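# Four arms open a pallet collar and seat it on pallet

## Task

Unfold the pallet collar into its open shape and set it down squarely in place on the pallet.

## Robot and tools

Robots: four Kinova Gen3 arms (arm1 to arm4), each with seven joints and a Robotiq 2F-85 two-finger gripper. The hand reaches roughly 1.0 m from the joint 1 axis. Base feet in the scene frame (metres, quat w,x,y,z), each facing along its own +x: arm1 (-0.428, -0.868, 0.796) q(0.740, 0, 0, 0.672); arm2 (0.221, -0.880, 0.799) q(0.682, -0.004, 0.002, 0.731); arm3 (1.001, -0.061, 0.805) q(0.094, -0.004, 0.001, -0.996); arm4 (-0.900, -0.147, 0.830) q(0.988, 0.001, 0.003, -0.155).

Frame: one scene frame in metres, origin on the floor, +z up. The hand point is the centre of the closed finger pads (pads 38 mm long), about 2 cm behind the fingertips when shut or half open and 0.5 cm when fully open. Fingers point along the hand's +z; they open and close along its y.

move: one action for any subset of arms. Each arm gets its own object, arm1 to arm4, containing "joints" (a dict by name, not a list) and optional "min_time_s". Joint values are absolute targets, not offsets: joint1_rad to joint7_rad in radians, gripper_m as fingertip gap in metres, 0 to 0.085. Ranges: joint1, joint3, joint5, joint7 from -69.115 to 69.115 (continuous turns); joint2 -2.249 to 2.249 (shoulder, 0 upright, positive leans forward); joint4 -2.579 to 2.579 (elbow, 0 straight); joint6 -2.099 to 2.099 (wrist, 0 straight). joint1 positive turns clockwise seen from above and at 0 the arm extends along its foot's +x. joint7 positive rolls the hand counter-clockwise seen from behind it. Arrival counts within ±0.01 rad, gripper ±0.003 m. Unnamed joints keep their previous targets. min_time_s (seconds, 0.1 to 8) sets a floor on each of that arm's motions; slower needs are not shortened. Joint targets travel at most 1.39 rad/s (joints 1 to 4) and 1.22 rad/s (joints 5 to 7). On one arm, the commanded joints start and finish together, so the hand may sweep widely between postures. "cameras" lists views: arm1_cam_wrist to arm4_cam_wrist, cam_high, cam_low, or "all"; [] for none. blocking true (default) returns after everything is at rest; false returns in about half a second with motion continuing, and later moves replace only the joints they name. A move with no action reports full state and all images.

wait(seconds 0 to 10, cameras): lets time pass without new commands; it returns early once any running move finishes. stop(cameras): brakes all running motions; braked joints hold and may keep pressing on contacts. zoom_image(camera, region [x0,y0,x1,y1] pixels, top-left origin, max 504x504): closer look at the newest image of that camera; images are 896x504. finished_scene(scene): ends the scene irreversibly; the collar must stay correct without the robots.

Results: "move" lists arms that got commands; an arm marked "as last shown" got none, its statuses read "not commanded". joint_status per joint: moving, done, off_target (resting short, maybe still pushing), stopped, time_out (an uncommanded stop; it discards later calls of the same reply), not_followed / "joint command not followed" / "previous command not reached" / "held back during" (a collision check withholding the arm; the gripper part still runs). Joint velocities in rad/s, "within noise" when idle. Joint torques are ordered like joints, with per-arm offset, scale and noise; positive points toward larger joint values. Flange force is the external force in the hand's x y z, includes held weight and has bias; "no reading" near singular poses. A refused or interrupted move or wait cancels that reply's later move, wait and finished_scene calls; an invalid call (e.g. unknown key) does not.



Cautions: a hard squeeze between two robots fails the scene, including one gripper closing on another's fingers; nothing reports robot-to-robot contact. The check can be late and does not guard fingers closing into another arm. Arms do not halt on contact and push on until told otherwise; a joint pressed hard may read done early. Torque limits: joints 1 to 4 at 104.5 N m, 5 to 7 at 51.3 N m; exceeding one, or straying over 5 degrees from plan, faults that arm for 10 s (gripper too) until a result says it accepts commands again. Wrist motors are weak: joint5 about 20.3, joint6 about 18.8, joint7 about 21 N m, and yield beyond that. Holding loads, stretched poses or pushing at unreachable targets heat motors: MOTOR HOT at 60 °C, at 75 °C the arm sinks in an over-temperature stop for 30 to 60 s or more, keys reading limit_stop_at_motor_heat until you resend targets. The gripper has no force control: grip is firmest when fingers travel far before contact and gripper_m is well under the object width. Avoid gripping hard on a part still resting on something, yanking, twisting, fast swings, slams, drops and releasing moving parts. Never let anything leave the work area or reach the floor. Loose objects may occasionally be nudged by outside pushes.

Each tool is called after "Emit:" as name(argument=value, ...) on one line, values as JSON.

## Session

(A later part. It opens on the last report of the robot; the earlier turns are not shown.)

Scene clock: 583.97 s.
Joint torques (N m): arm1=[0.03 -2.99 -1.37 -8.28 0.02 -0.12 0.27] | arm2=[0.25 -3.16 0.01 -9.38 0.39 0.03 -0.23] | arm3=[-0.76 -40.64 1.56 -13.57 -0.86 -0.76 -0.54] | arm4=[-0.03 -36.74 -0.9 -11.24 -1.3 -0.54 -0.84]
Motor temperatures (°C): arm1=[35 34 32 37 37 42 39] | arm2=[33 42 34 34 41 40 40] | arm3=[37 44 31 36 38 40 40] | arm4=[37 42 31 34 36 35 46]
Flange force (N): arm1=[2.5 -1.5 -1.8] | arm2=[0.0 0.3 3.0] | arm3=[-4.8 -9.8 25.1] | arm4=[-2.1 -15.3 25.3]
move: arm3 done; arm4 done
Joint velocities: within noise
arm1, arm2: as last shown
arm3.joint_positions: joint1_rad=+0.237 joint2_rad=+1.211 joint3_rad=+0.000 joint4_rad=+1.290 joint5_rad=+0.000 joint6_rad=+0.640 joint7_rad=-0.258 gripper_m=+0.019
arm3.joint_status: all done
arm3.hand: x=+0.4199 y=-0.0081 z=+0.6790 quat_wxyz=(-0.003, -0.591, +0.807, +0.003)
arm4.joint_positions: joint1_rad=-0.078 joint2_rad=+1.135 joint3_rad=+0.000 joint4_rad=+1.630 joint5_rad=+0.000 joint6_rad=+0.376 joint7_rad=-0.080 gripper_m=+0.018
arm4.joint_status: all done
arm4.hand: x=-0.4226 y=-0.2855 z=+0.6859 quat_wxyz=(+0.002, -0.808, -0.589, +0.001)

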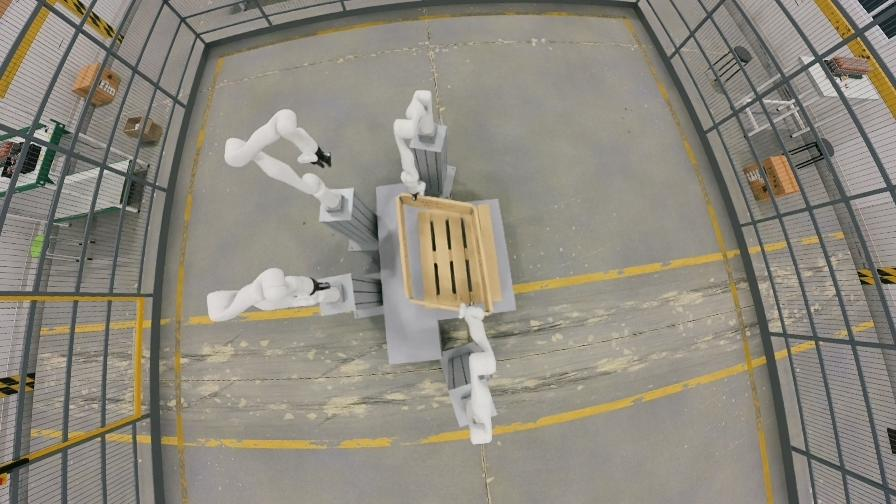

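Emit:
move(arm3={"joints":{"joint1_rad":0.3243,"joint2_rad":1.2552,"joint3_rad":0,"joint4_rad":1.1580,"joint5_rad":0,"joint6_rad":0.7284,"joint7_rad":-0.0401},"min_time_s":2}, arm4={"joints":{"joint1_rad":-0.1625,"joint2_rad":1.1427,"joint3_rad":0,"joint4_rad":1.5990,"joint5_rad":0,"joint6_rad":0.3999,"joint7_rad":-0.0328},"min_time_s":2}, cameras=[])

Emit:
move(arm3={"joints":{"joint1_rad":0.3757,"joint2_rad":1.2935,"joint3_rad":0,"joint4_rad":1.0487,"joint5_rad":0,"joint6_rad":0.7994,"joint7_rad":0.0984},"min_time_s":2}, arm4={"joints":{"joint1_rad":-0.2201,"joint2_rad":1.1497,"joint3_rad":0,"joint4_rad":1.5703,"joint5_rad":0,"joint6_rad":0.4216,"joint7_rad":-0.0031},"min_time_s":2}, cameras=["all"])

Scene clock: 589.23 s.
Joint torques (N m): arm1=[-0.02 -2.88 -1.29 -8.35 -0.04 -0.11 0.26] | arm2=[0.24 -3.13 -0.02 -9.36 0.39 0.05 -0.28] | arm3=[-1.24 -42.99 0.97 -15.47 -1.25 -1.15 -0.9] | arm4=[0.17 -38.28 -0.66 -13.16 -1.52 -1.32 -1.11]
Motor temperatures (°C): arm1=[35 33 32 37 37 42 39] | arm2=[33 42 34 34 41 40 40] | arm3=[37 44 31 36 38 40 40] | arm4=[37 42 31 34 36 35 46]
Flange force (N): arm1=[2.4 -1.1 -1.4] | arm2=[0.2 0.3 3.0] | arm3=[-3.7 -12.7 25.4] | arm4=[-1.5 -18.2 25.2]
move: arm3 done; arm4 done
Joint velocities: within noise
arm1, arm2: as last shown
arm3.joint_positions: joint1_rad=+0.324 joint2_rad=+1.255 joint3_rad=+0.000 joint4_rad=+1.158 joint5_rad=+0.000 joint6_rad=+0.728 joint7_rad=-0.040 gripper_m=+0.019
arm3.joint_status: all done
arm3.hand: x=+0.3994 y=+0.0459 z=+0.6791 quat_wxyz=(-0.003, -0.642, +0.766, +0.003)
arm4.joint_positions: joint1_rad=-0.162 joint2_rad=+1.143 joint3_rad=+0.000 joint4_rad=+1.599 joint5_rad=+0.000 joint6_rad=+0.400 joint7_rad=-0.033 gripper_m=+0.018
arm4.joint_status: all done
arm4.hand: x=-0.4045 y=-0.2461 z=+0.6859 quat_wxyz=(+0.002, -0.768, -0.640, +0.001)

Scene clock: 591.53 s.
Joint torques (N m): arm1=[-0.02 -2.95 -1.26 -8.27 -0.07 -0.14 0.27] | arm2=[0.28 -3.14 -0.02 -9.37 0.4 0.06 -0.24] | arm3=[-1.61 -44.73 0.78 -16.95 -1.45 -1.57 -1.17] | arm4=[0.54 -39.51 -0.34 -14.62 -1.71 -1.9 -1.38]
Motor temperatures (°C): arm1=[35 33 32 38 37 42 39] | arm2=[33 42 34 34 41 40 40] | arm3=[37 45 31 36 38 40 40] | arm4=[37 42 31 34 36 35 46]
Flange force (N): arm1=[2.3 -1.4 -1.8] | arm2=[0.0 0.3 3.1] | arm3=[-2.5 -15.1 25.2] | arm4=[-0.6 -20.3 25.2]
move: arm3 done; arm4 done
Joint velocities: within noise
arm1, arm2: as last shown
arm3.joint_positions: joint1_rad=+0.376 joint2_rad=+1.294 joint3_rad=+0.000 joint4_rad=+1.049 joint5_rad=+0.000 joint6_rad=+0.799 joint7_rad=+0.098 gripper_m=+0.019
arm3.joint_status: all done
arm3.hand: x=+0.3853 y=+0.0805 z=+0.6792 quat_wxyz=(-0.003, -0.675, +0.738, +0.003)
arm4.joint_positions: joint1_rad=-0.220 joint2_rad=+1.150 joint3_rad=+0.000 joint4_rad=+1.570 joint5_rad=+0.000 joint6_rad=+0.422 joint7_rad=-0.003 gripper_m=+0.018
arm4.joint_status: all done
arm4.hand: x=-0.3921 y=-0.2181 z=+0.6859 quat_wxyz=(+0.002, -0.739, -0.673, +0.001)
pictures: arm1_cam_wrist, arm2_cam_wrist, arm3_cam_wrist, arm4_cam_wrist, cam_high, cam_low

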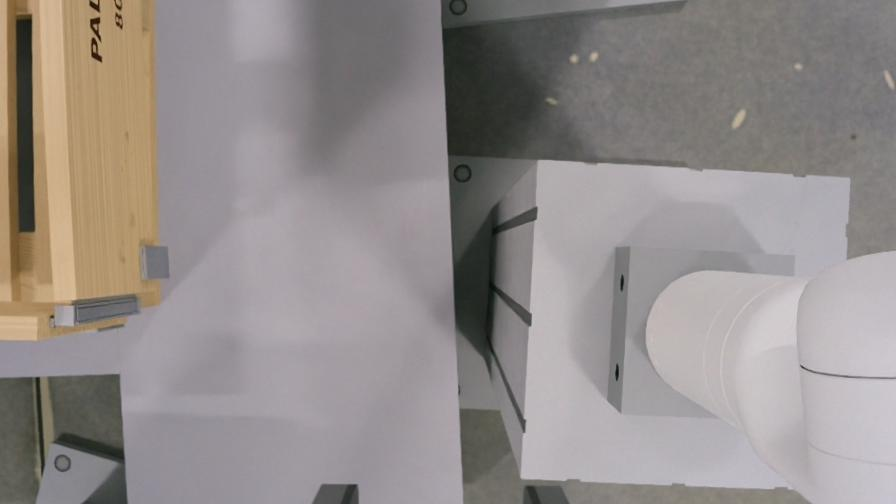

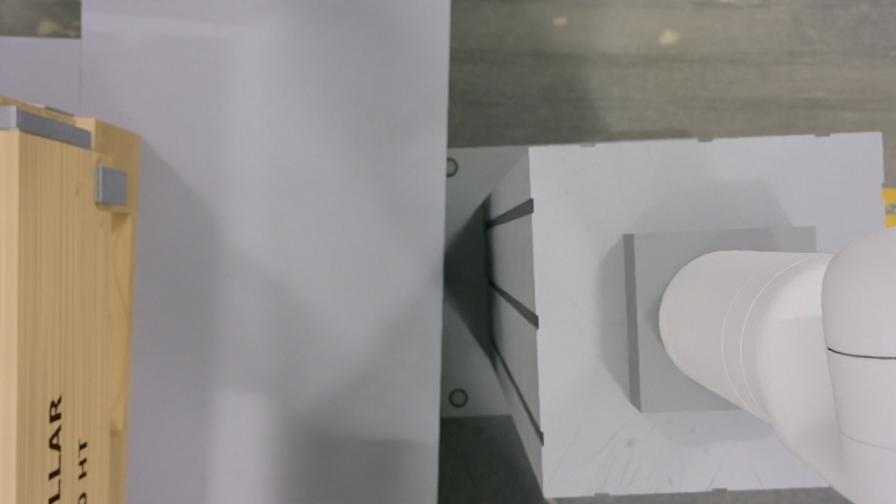

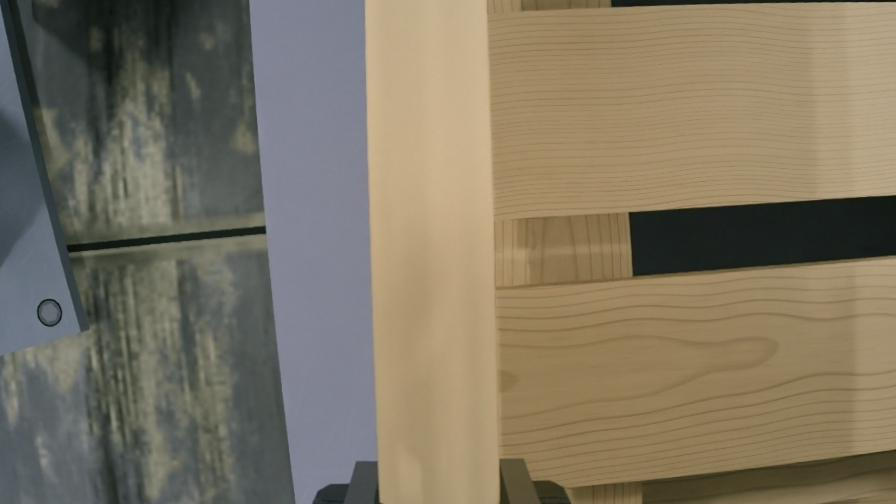

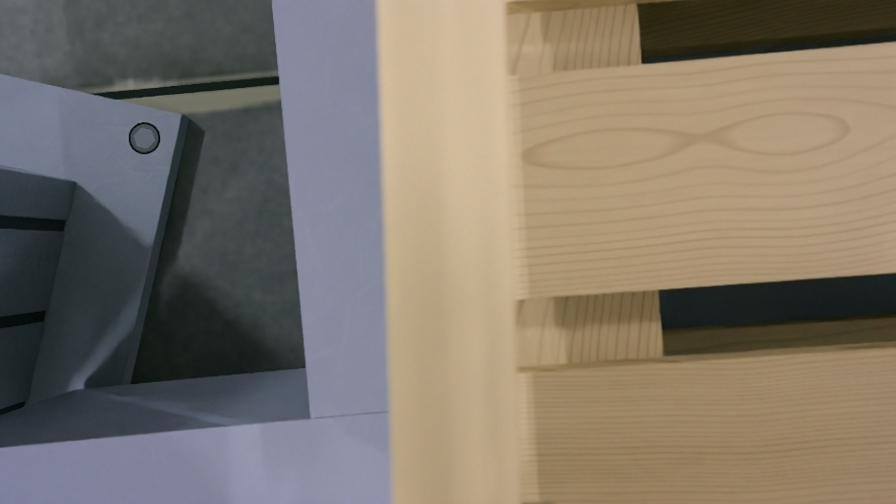

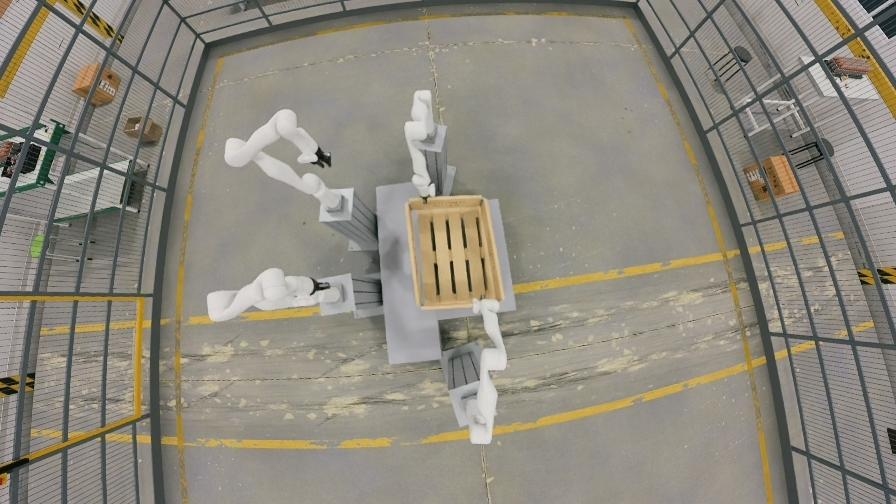

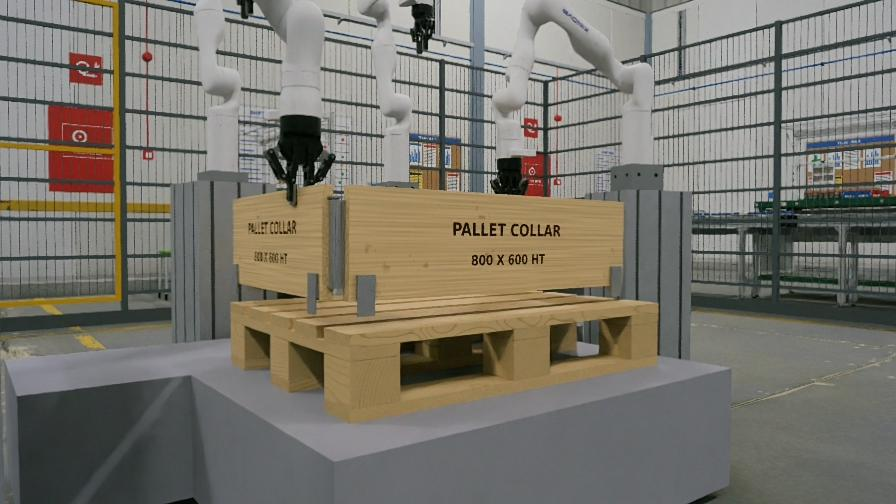

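Emit:
move(arm3={"joints":{"joint1_rad":0.4236,"joint2_rad":1.3364,"joint3_rad":0,"joint4_rad":0.9319,"joint5_rad":0,"joint6_rad":0.8733,"joint7_rad":0.2336},"min_time_s":2}, arm4={"joints":{"joint1_rad":-0.2779,"joint2_rad":1.1572,"joint3_rad":0,"joint4_rad":1.5410,"joint5_rad":0,"joint6_rad":0.4434,"joint7_rad":0.0263},"min_time_s":2}, cameras=["all"])

Emit:
zoom_image(camera="cam_low", region=[220, 170, 440, 440])

Emit:
zoom_image(camera="cam_low", region=[520, 170, 700, 400])

Emit:
zoom_image(camera="cam_high", region=[380, 170, 540, 330])

Scene clock: 602.17 s.
Joint torques (N m): arm1=[0 -2.88 -1.38 -8.3 -0.04 -0.12 0.27] | arm2=[0.29 -3.13 0 -9.38 0.39 0.07 -0.27] | arm3=[-1.94 -44.3 0.86 -15.78 -1.04 -0.45 -0.81] | arm4=[0.6 -38.75 -0.1 -13.06 -1.29 -0.9 -0.97]
Motor temperatures (°C): arm1=[35 33 32 38 37 42 39] | arm2=[33 42 34 34 41 40 40] | arm3=[37 45 31 37 38 40 40] | arm4=[37 42 31 34 36 35 46]
Flange force (N): arm1=[2.6 -1.2 -1.6] | arm2=[0.1 0.4 3.1] | arm3=[-1.0 -12.7 24.9] | arm4=[0.7 -17.2 25.5]
move: arm3 done; arm4 done
Joint velocities: within noise
arm1.joint_positions: joint1_rad=-0.178 joint2_rad=-0.300 joint3_rad=+0.000 joint4_rad=+1.600 joint5_rad=+0.000 joint6_rad=+1.840 joint7_rad=+3.000 gripper_m=+0.032
arm1.joint_status: not commanded
arm1.hand: x=-0.4183 y=-0.6871 z=+1.2551 quat_wxyz=(-0.001, +1.000, -0.030, +0.000)
arm2.joint_positions: joint1_rad=-0.118 joint2_rad=-0.300 joint3_rad=+0.000 joint4_rad=+1.600 joint5_rad=+0.000 joint6_rad=+1.840 joint7_rad=+3.000 gripper_m=+0.032
arm2.joint_status: not commanded
arm2.hand: x=+0.2106 y=-0.6955 z=+1.2573 quat_wxyz=(+0.003, +1.000, +0.023, +0.002)
arm3.joint_positions: joint1_rad=+0.424 joint2_rad=+1.336 joint3_rad=+0.000 joint4_rad=+0.932 joint5_rad=+0.000 joint6_rad=+0.873 joint7_rad=+0.234 gripper_m=+0.019
arm3.joint_status: all done
arm3.hand: x=+0.3731 y=+0.1145 z=+0.6792 quat_wxyz=(-0.003, -0.707, +0.708, +0.003)
arm4.joint_positions: joint1_rad=-0.278 joint2_rad=+1.157 joint3_rad=+0.000 joint4_rad=+1.541 joint5_rad=+0.000 joint6_rad=+0.443 joint7_rad=+0.026 gripper_m=+0.018
arm4.joint_status: all done
arm4.hand: x=-0.3814 y=-0.1888 z=+0.6859 quat_wxyz=(+0.002, -0.709, -0.705, +0.001)
pictures: arm1_cam_wrist, arm2_cam_wrist, arm3_cam_wrist, arm4_cam_wrist, cam_high, cam_low

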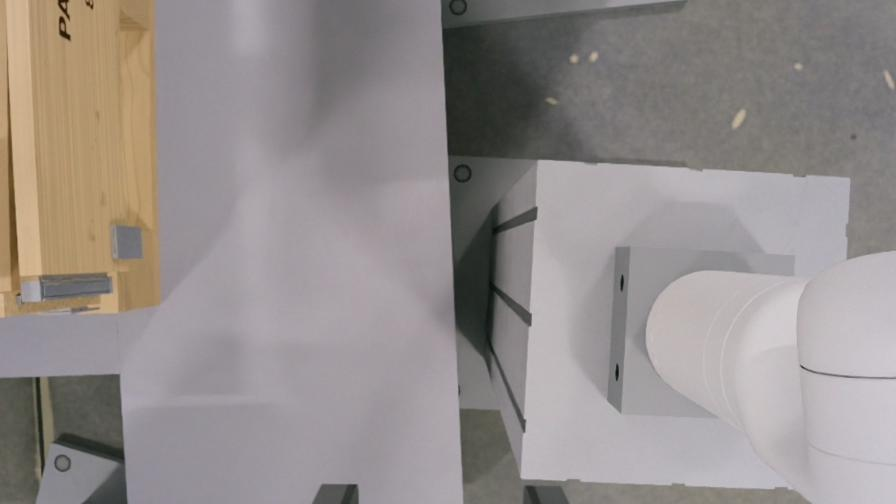

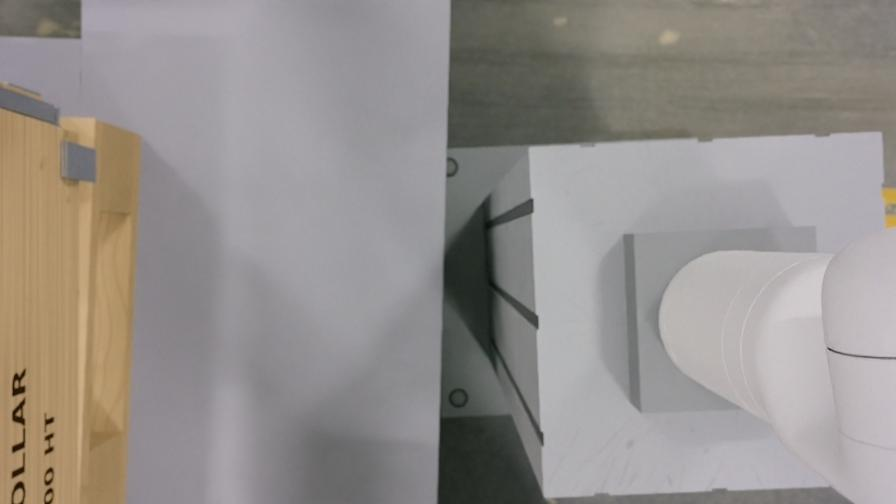

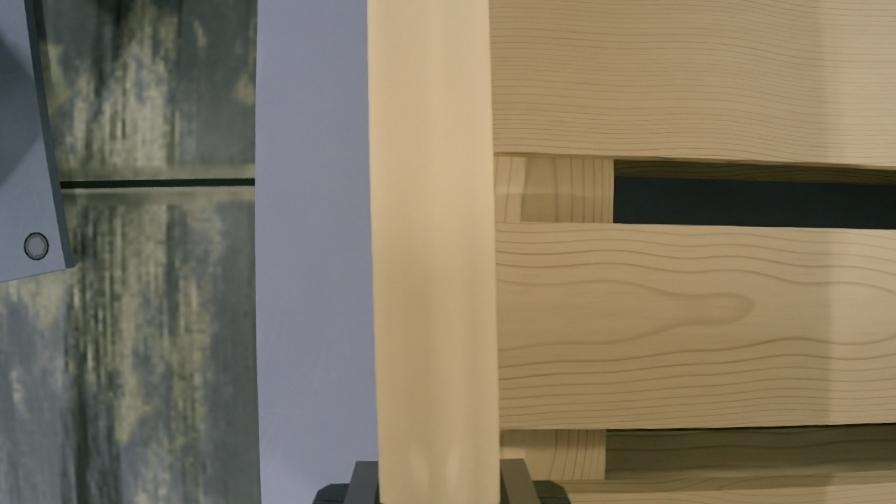

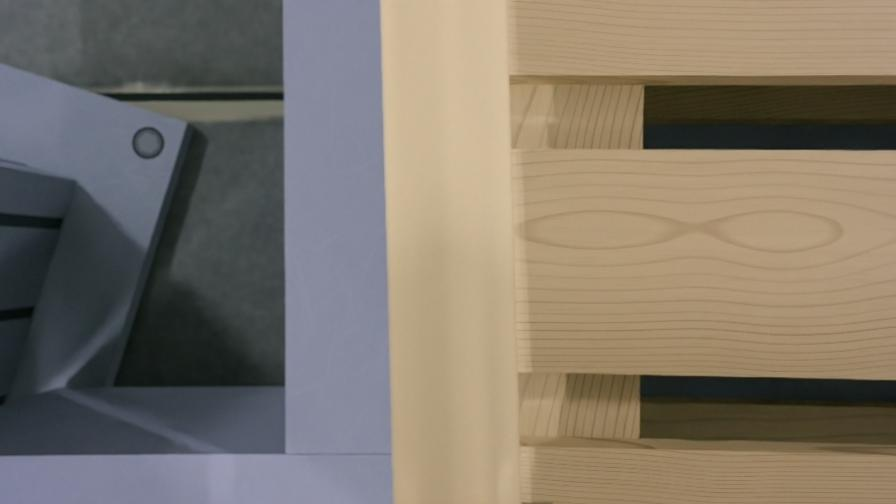

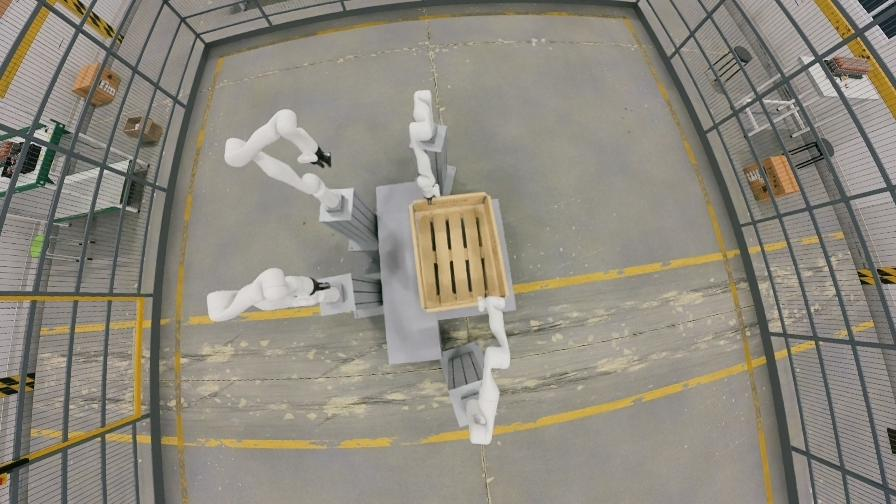

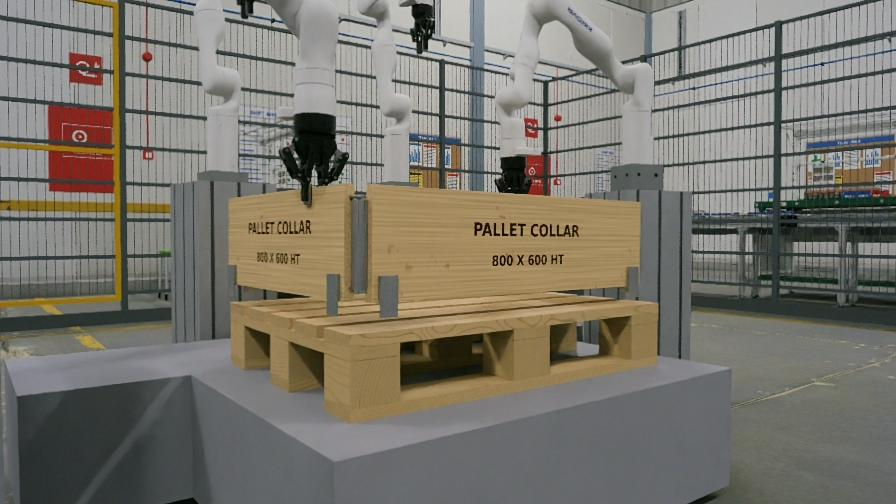

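Scaled by 1.867 from the camera's image (finer frame: 1280x720).

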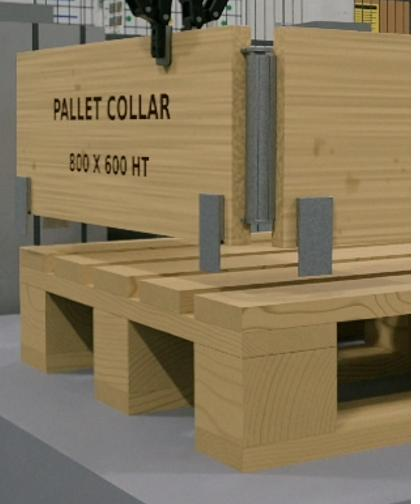

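Scaled by 2.191 from the camera's image (finer frame: 1280x720).

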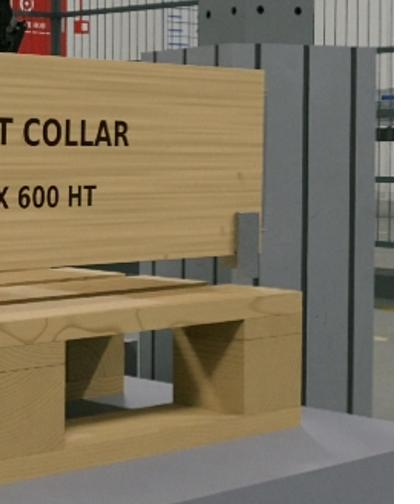

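Scaled by 3.150 from the camera's image (finer frame: 1280x720).

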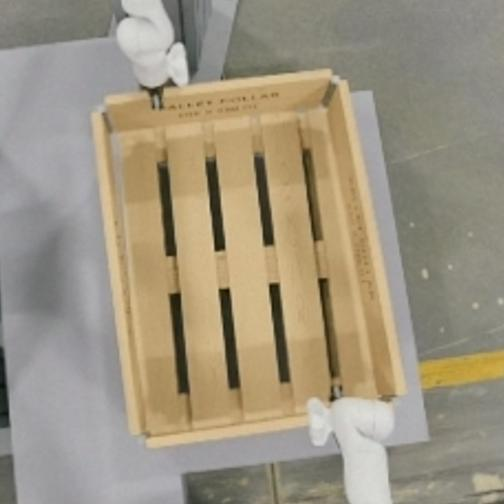

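Emit:
zoom_image(camera="arm1_cam_wrist", region=[0, 0, 240, 380])

Emit:
zoom_image(camera="arm2_cam_wrist", region=[0, 30, 220, 330])

Scaled by 1.326 from the camera's image (finer frame: 1280x720).

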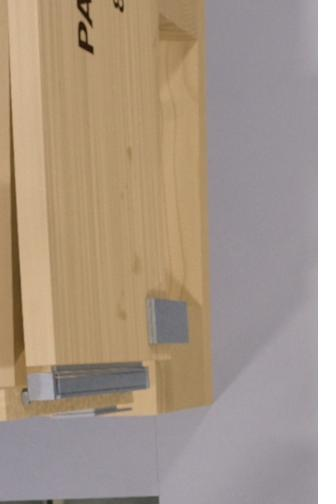

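Scaled by 1.680 from the camera's image (finer frame: 1280x720).

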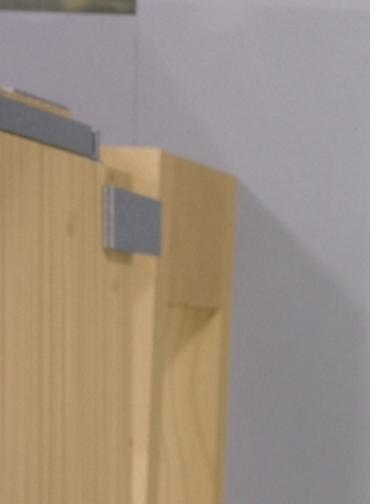

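Emit:
zoom_image(camera="arm1_cam_wrist", region=[0, 250, 180, 350])

Emit:
zoom_image(camera="arm2_cam_wrist", region=[0, 60, 150, 200])

Emit:
zoom_image(camera="cam_low", region=[310, 260, 420, 370])

Emit:
zoom_image(camera="cam_low", region=[220, 250, 300, 340])

Emit:
zoom_image(camera="cam_low", region=[590, 250, 680, 330])

Scaled by 2.800 from the camera's image (finer frame: 1280x720).

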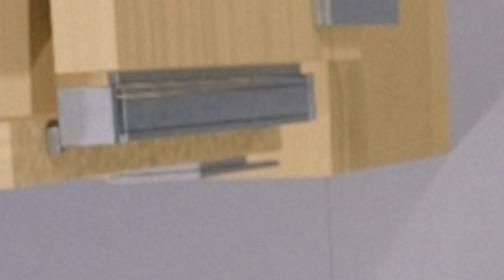

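Scaled by 3.360 from the camera's image (finer frame: 1280x720).

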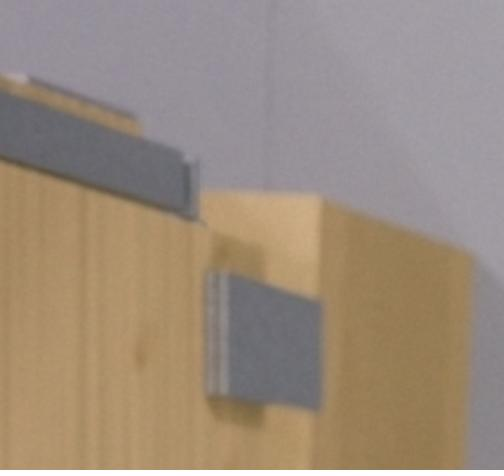

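Scaled by 4.582 from the camera's image (finer frame: 1280x720).

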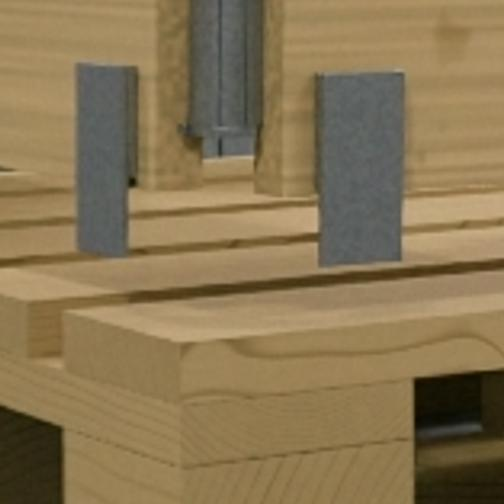

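Scaled by 5.600 from the camera's image (finer frame: 1280x720).

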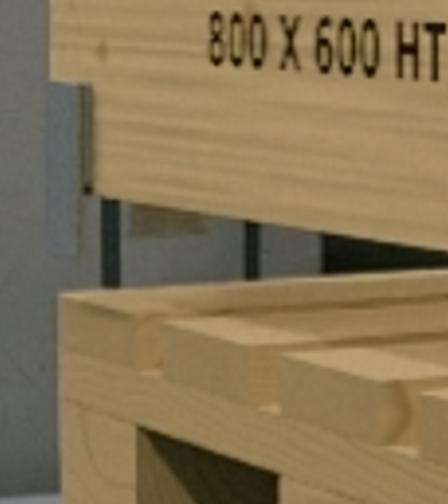

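Scaled by 5.600 from the camera's image (finer frame: 1280x720).

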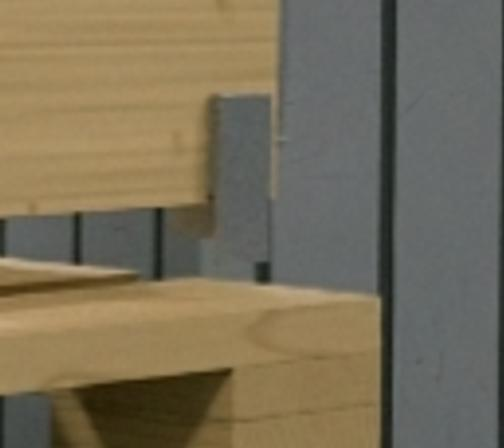

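Emit:
move(arm3={"joints":{"joint1_rad":0.4235,"joint2_rad":1.3341,"joint3_rad":0,"joint4_rad":0.9674,"joint5_rad":0,"joint6_rad":0.8201,"joint7_rad":0.2335},"min_time_s":2}, arm4={"joints":{"joint1_rad":-0.3227,"joint2_rad":1.1475,"joint3_rad":0,"joint4_rad":1.5265,"joint5_rad":0,"joint6_rad":0.4876,"joint7_rad":-0.0185},"min_time_s":2}, cameras=["all"])

Emit:
zoom_image(camera="arm1_cam_wrist", region=[0, 180, 180, 340])

Emit:
zoom_image(camera="arm2_cam_wrist", region=[0, 60, 150, 200])

Emit:
zoom_image(camera="cam_low", region=[220, 170, 440, 370])

Emit:
zoom_image(camera="cam_low", region=[560, 180, 680, 330])

Scene clock: 651.63 s.
Joint torques (N m): arm1=[-0.08 -2.89 -1.32 -8.34 0 -0.18 0.25] | arm2=[0.25 -3.12 -0.02 -9.39 0.42 0.08 -0.26] | arm3=[-1.7 -44.02 1.36 -15.28 -0.62 -0.49 -0.66] | arm4=[0.86 -38.37 0.39 -12.69 -1.06 -0.44 -0.88]
Motor temperatures (°C): arm1=[35 32 32 38 37 42 39] | arm2=[33 40 34 34 41 40 40] | arm3=[37 48 31 38 38 40 40] | arm4=[37 44 31 35 36 35 46]
Flange force (N): arm1=[2.5 -1.1 -1.7] | arm2=[0.1 0.4 3.2] | arm3=[-0.8 -11.5 24.9] | arm4=[0.6 -15.9 25.9]
move: arm3 done; arm4 done
Joint velocities: within noise
arm1, arm2: as last shown
arm3.joint_positions: joint1_rad=+0.424 joint2_rad=+1.334 joint3_rad=+0.000 joint4_rad=+0.967 joint5_rad=+0.000 joint6_rad=+0.820 joint7_rad=+0.233 gripper_m=+0.019
arm3.joint_status: all done
arm3.hand: x=+0.3739 y=+0.1142 z=+0.6723 quat_wxyz=(-0.008, -0.707, +0.707, +0.012)
arm4.joint_positions: joint1_rad=-0.323 joint2_rad=+1.147 joint3_rad=+0.000 joint4_rad=+1.526 joint5_rad=+0.000 joint6_rad=+0.488 joint7_rad=-0.018 gripper_m=+0.018
arm4.joint_status: all done
arm4.hand: x=-0.3810 y=-0.1656 z=+0.6931 quat_wxyz=(+0.009, -0.709, -0.705, +0.008)
pictures: arm1_cam_wrist, arm2_cam_wrist, arm3_cam_wrist, arm4_cam_wrist, cam_high, cam_low

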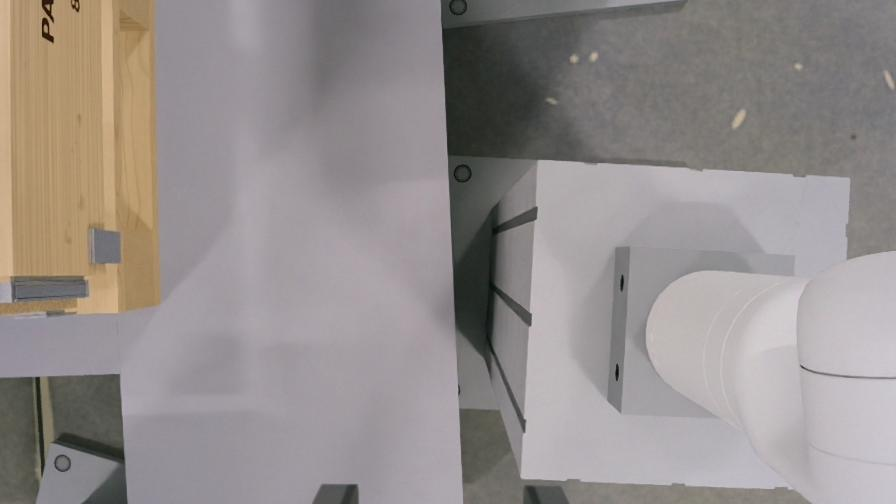

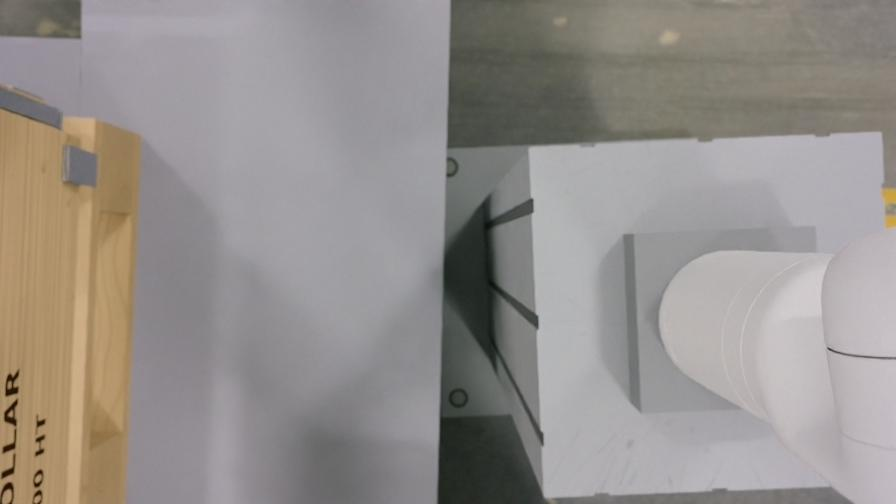

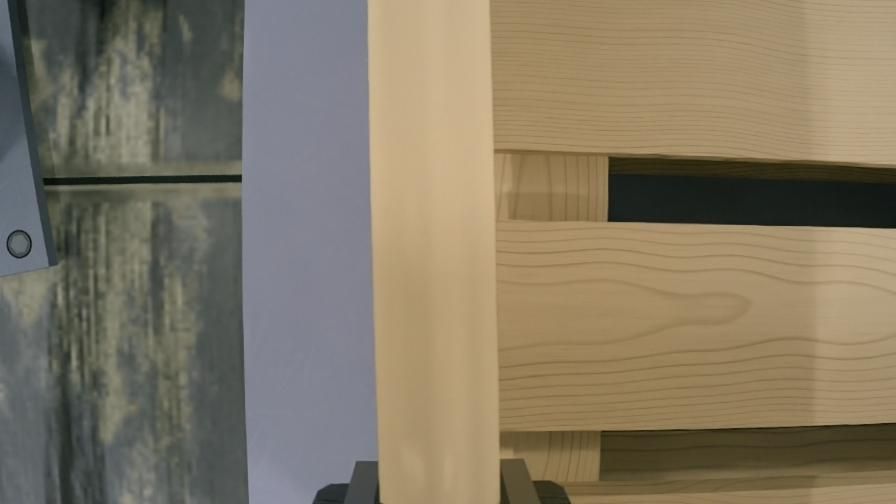

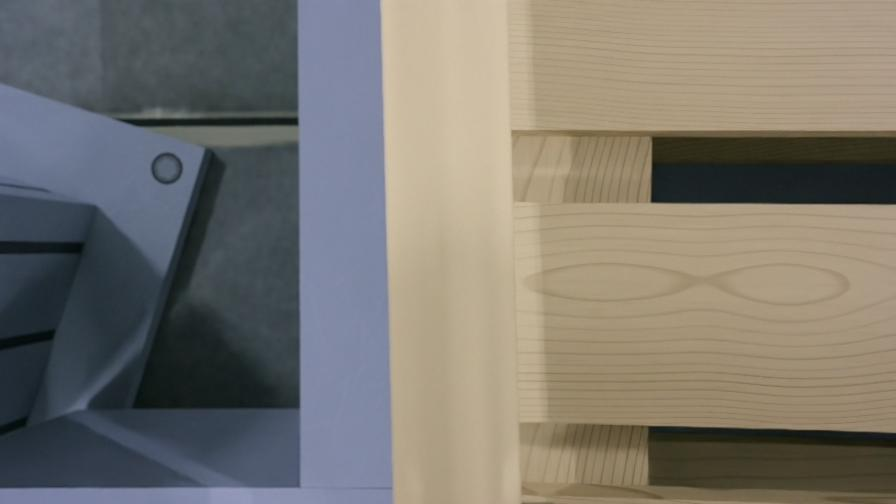

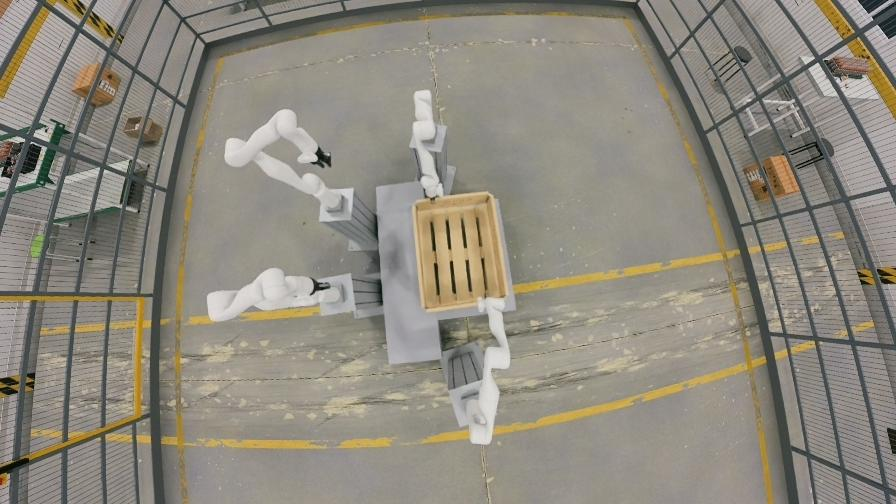

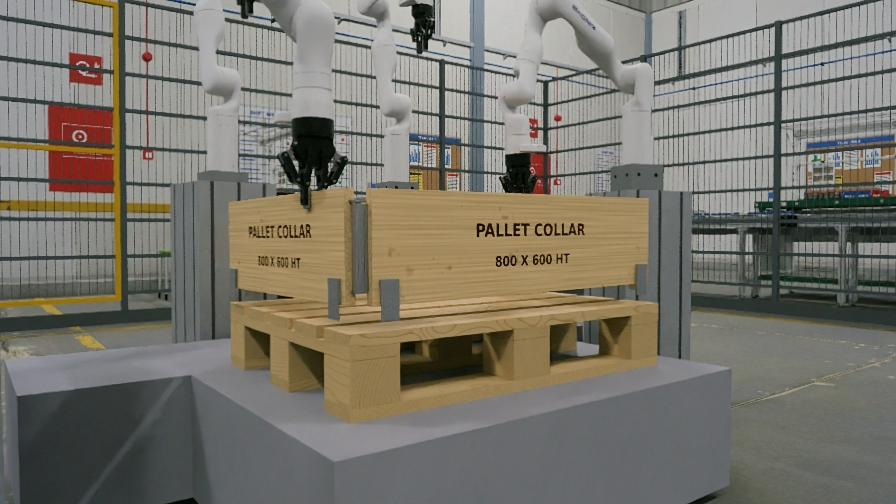

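Scaled by 2.800 from the camera's image (finer frame: 1280x720).

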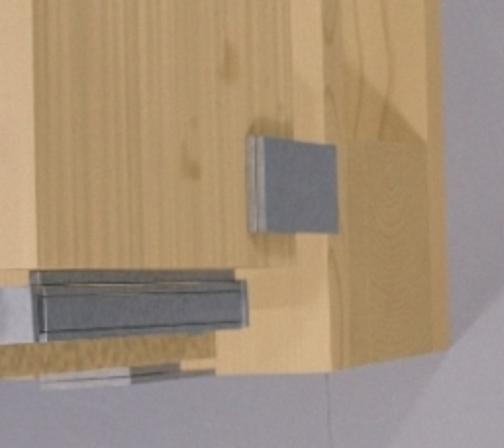

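Scaled by 3.360 from the camera's image (finer frame: 1280x720).

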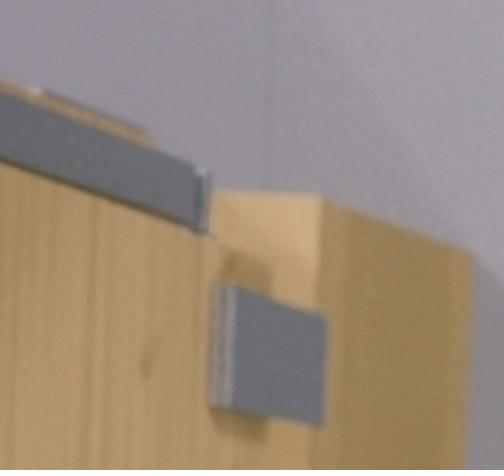

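Scaled by 2.291 from the camera's image (finer frame: 1280x720).

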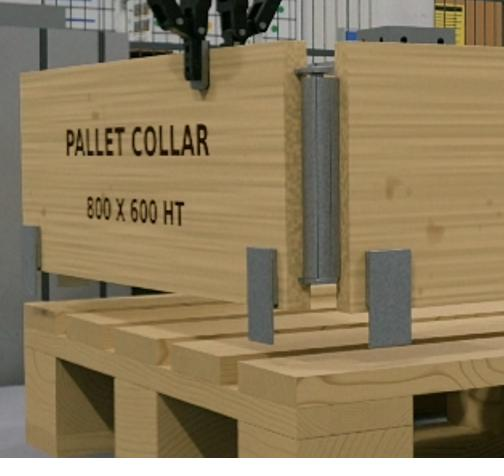

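Scaled by 3.360 from the camera's image (finer frame: 1280x720).

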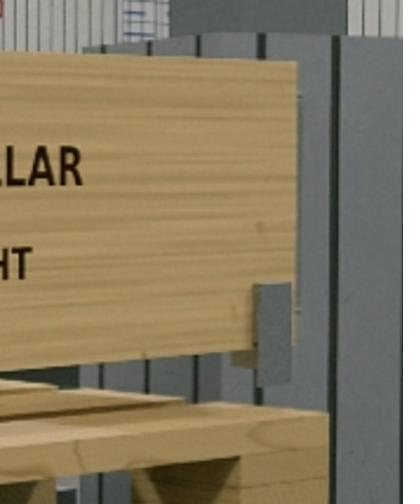

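Emit:
zoom_image(camera="arm1_cam_wrist", region=[0, 270, 120, 330])

Emit:
zoom_image(camera="arm2_cam_wrist", region=[0, 70, 110, 150])

Emit:
zoom_image(camera="cam_low", region=[220, 250, 280, 320])

Scaled by 4.200 from the camera's image (finer frame: 1280x720).

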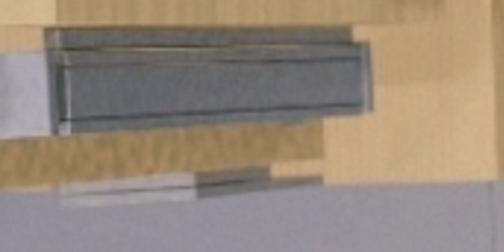

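Scaled by 4.582 from the camera's image (finer frame: 1280x720).

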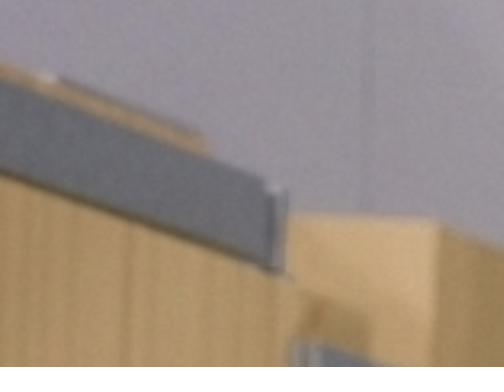

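Scaled by 7.200 from the camera's image (finer frame: 1280x720).

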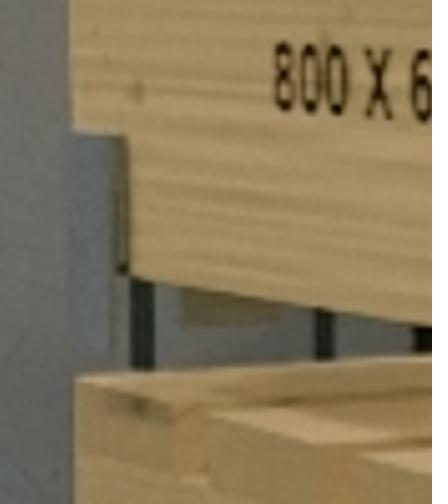

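Emit:
zoom_image(camera="arm4_cam_wrist", region=[392, 0, 896, 504])

Emit:
zoom_image(camera="arm3_cam_wrist", region=[392, 0, 896, 504])

Scaled by 1.000.

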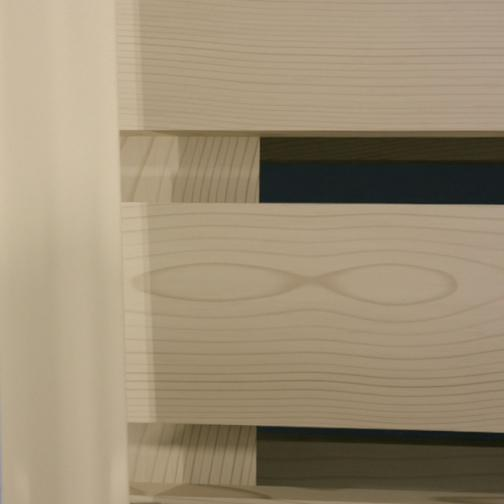

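Scaled by 1.000.

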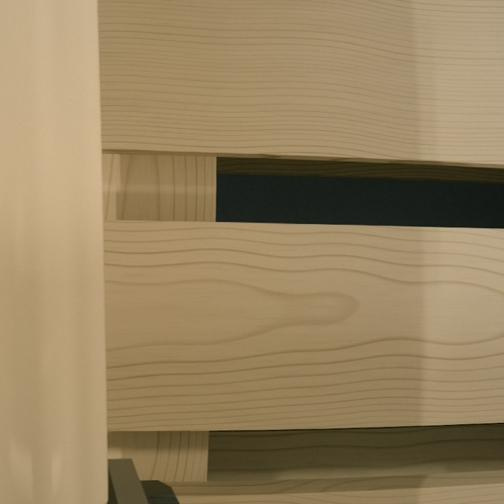

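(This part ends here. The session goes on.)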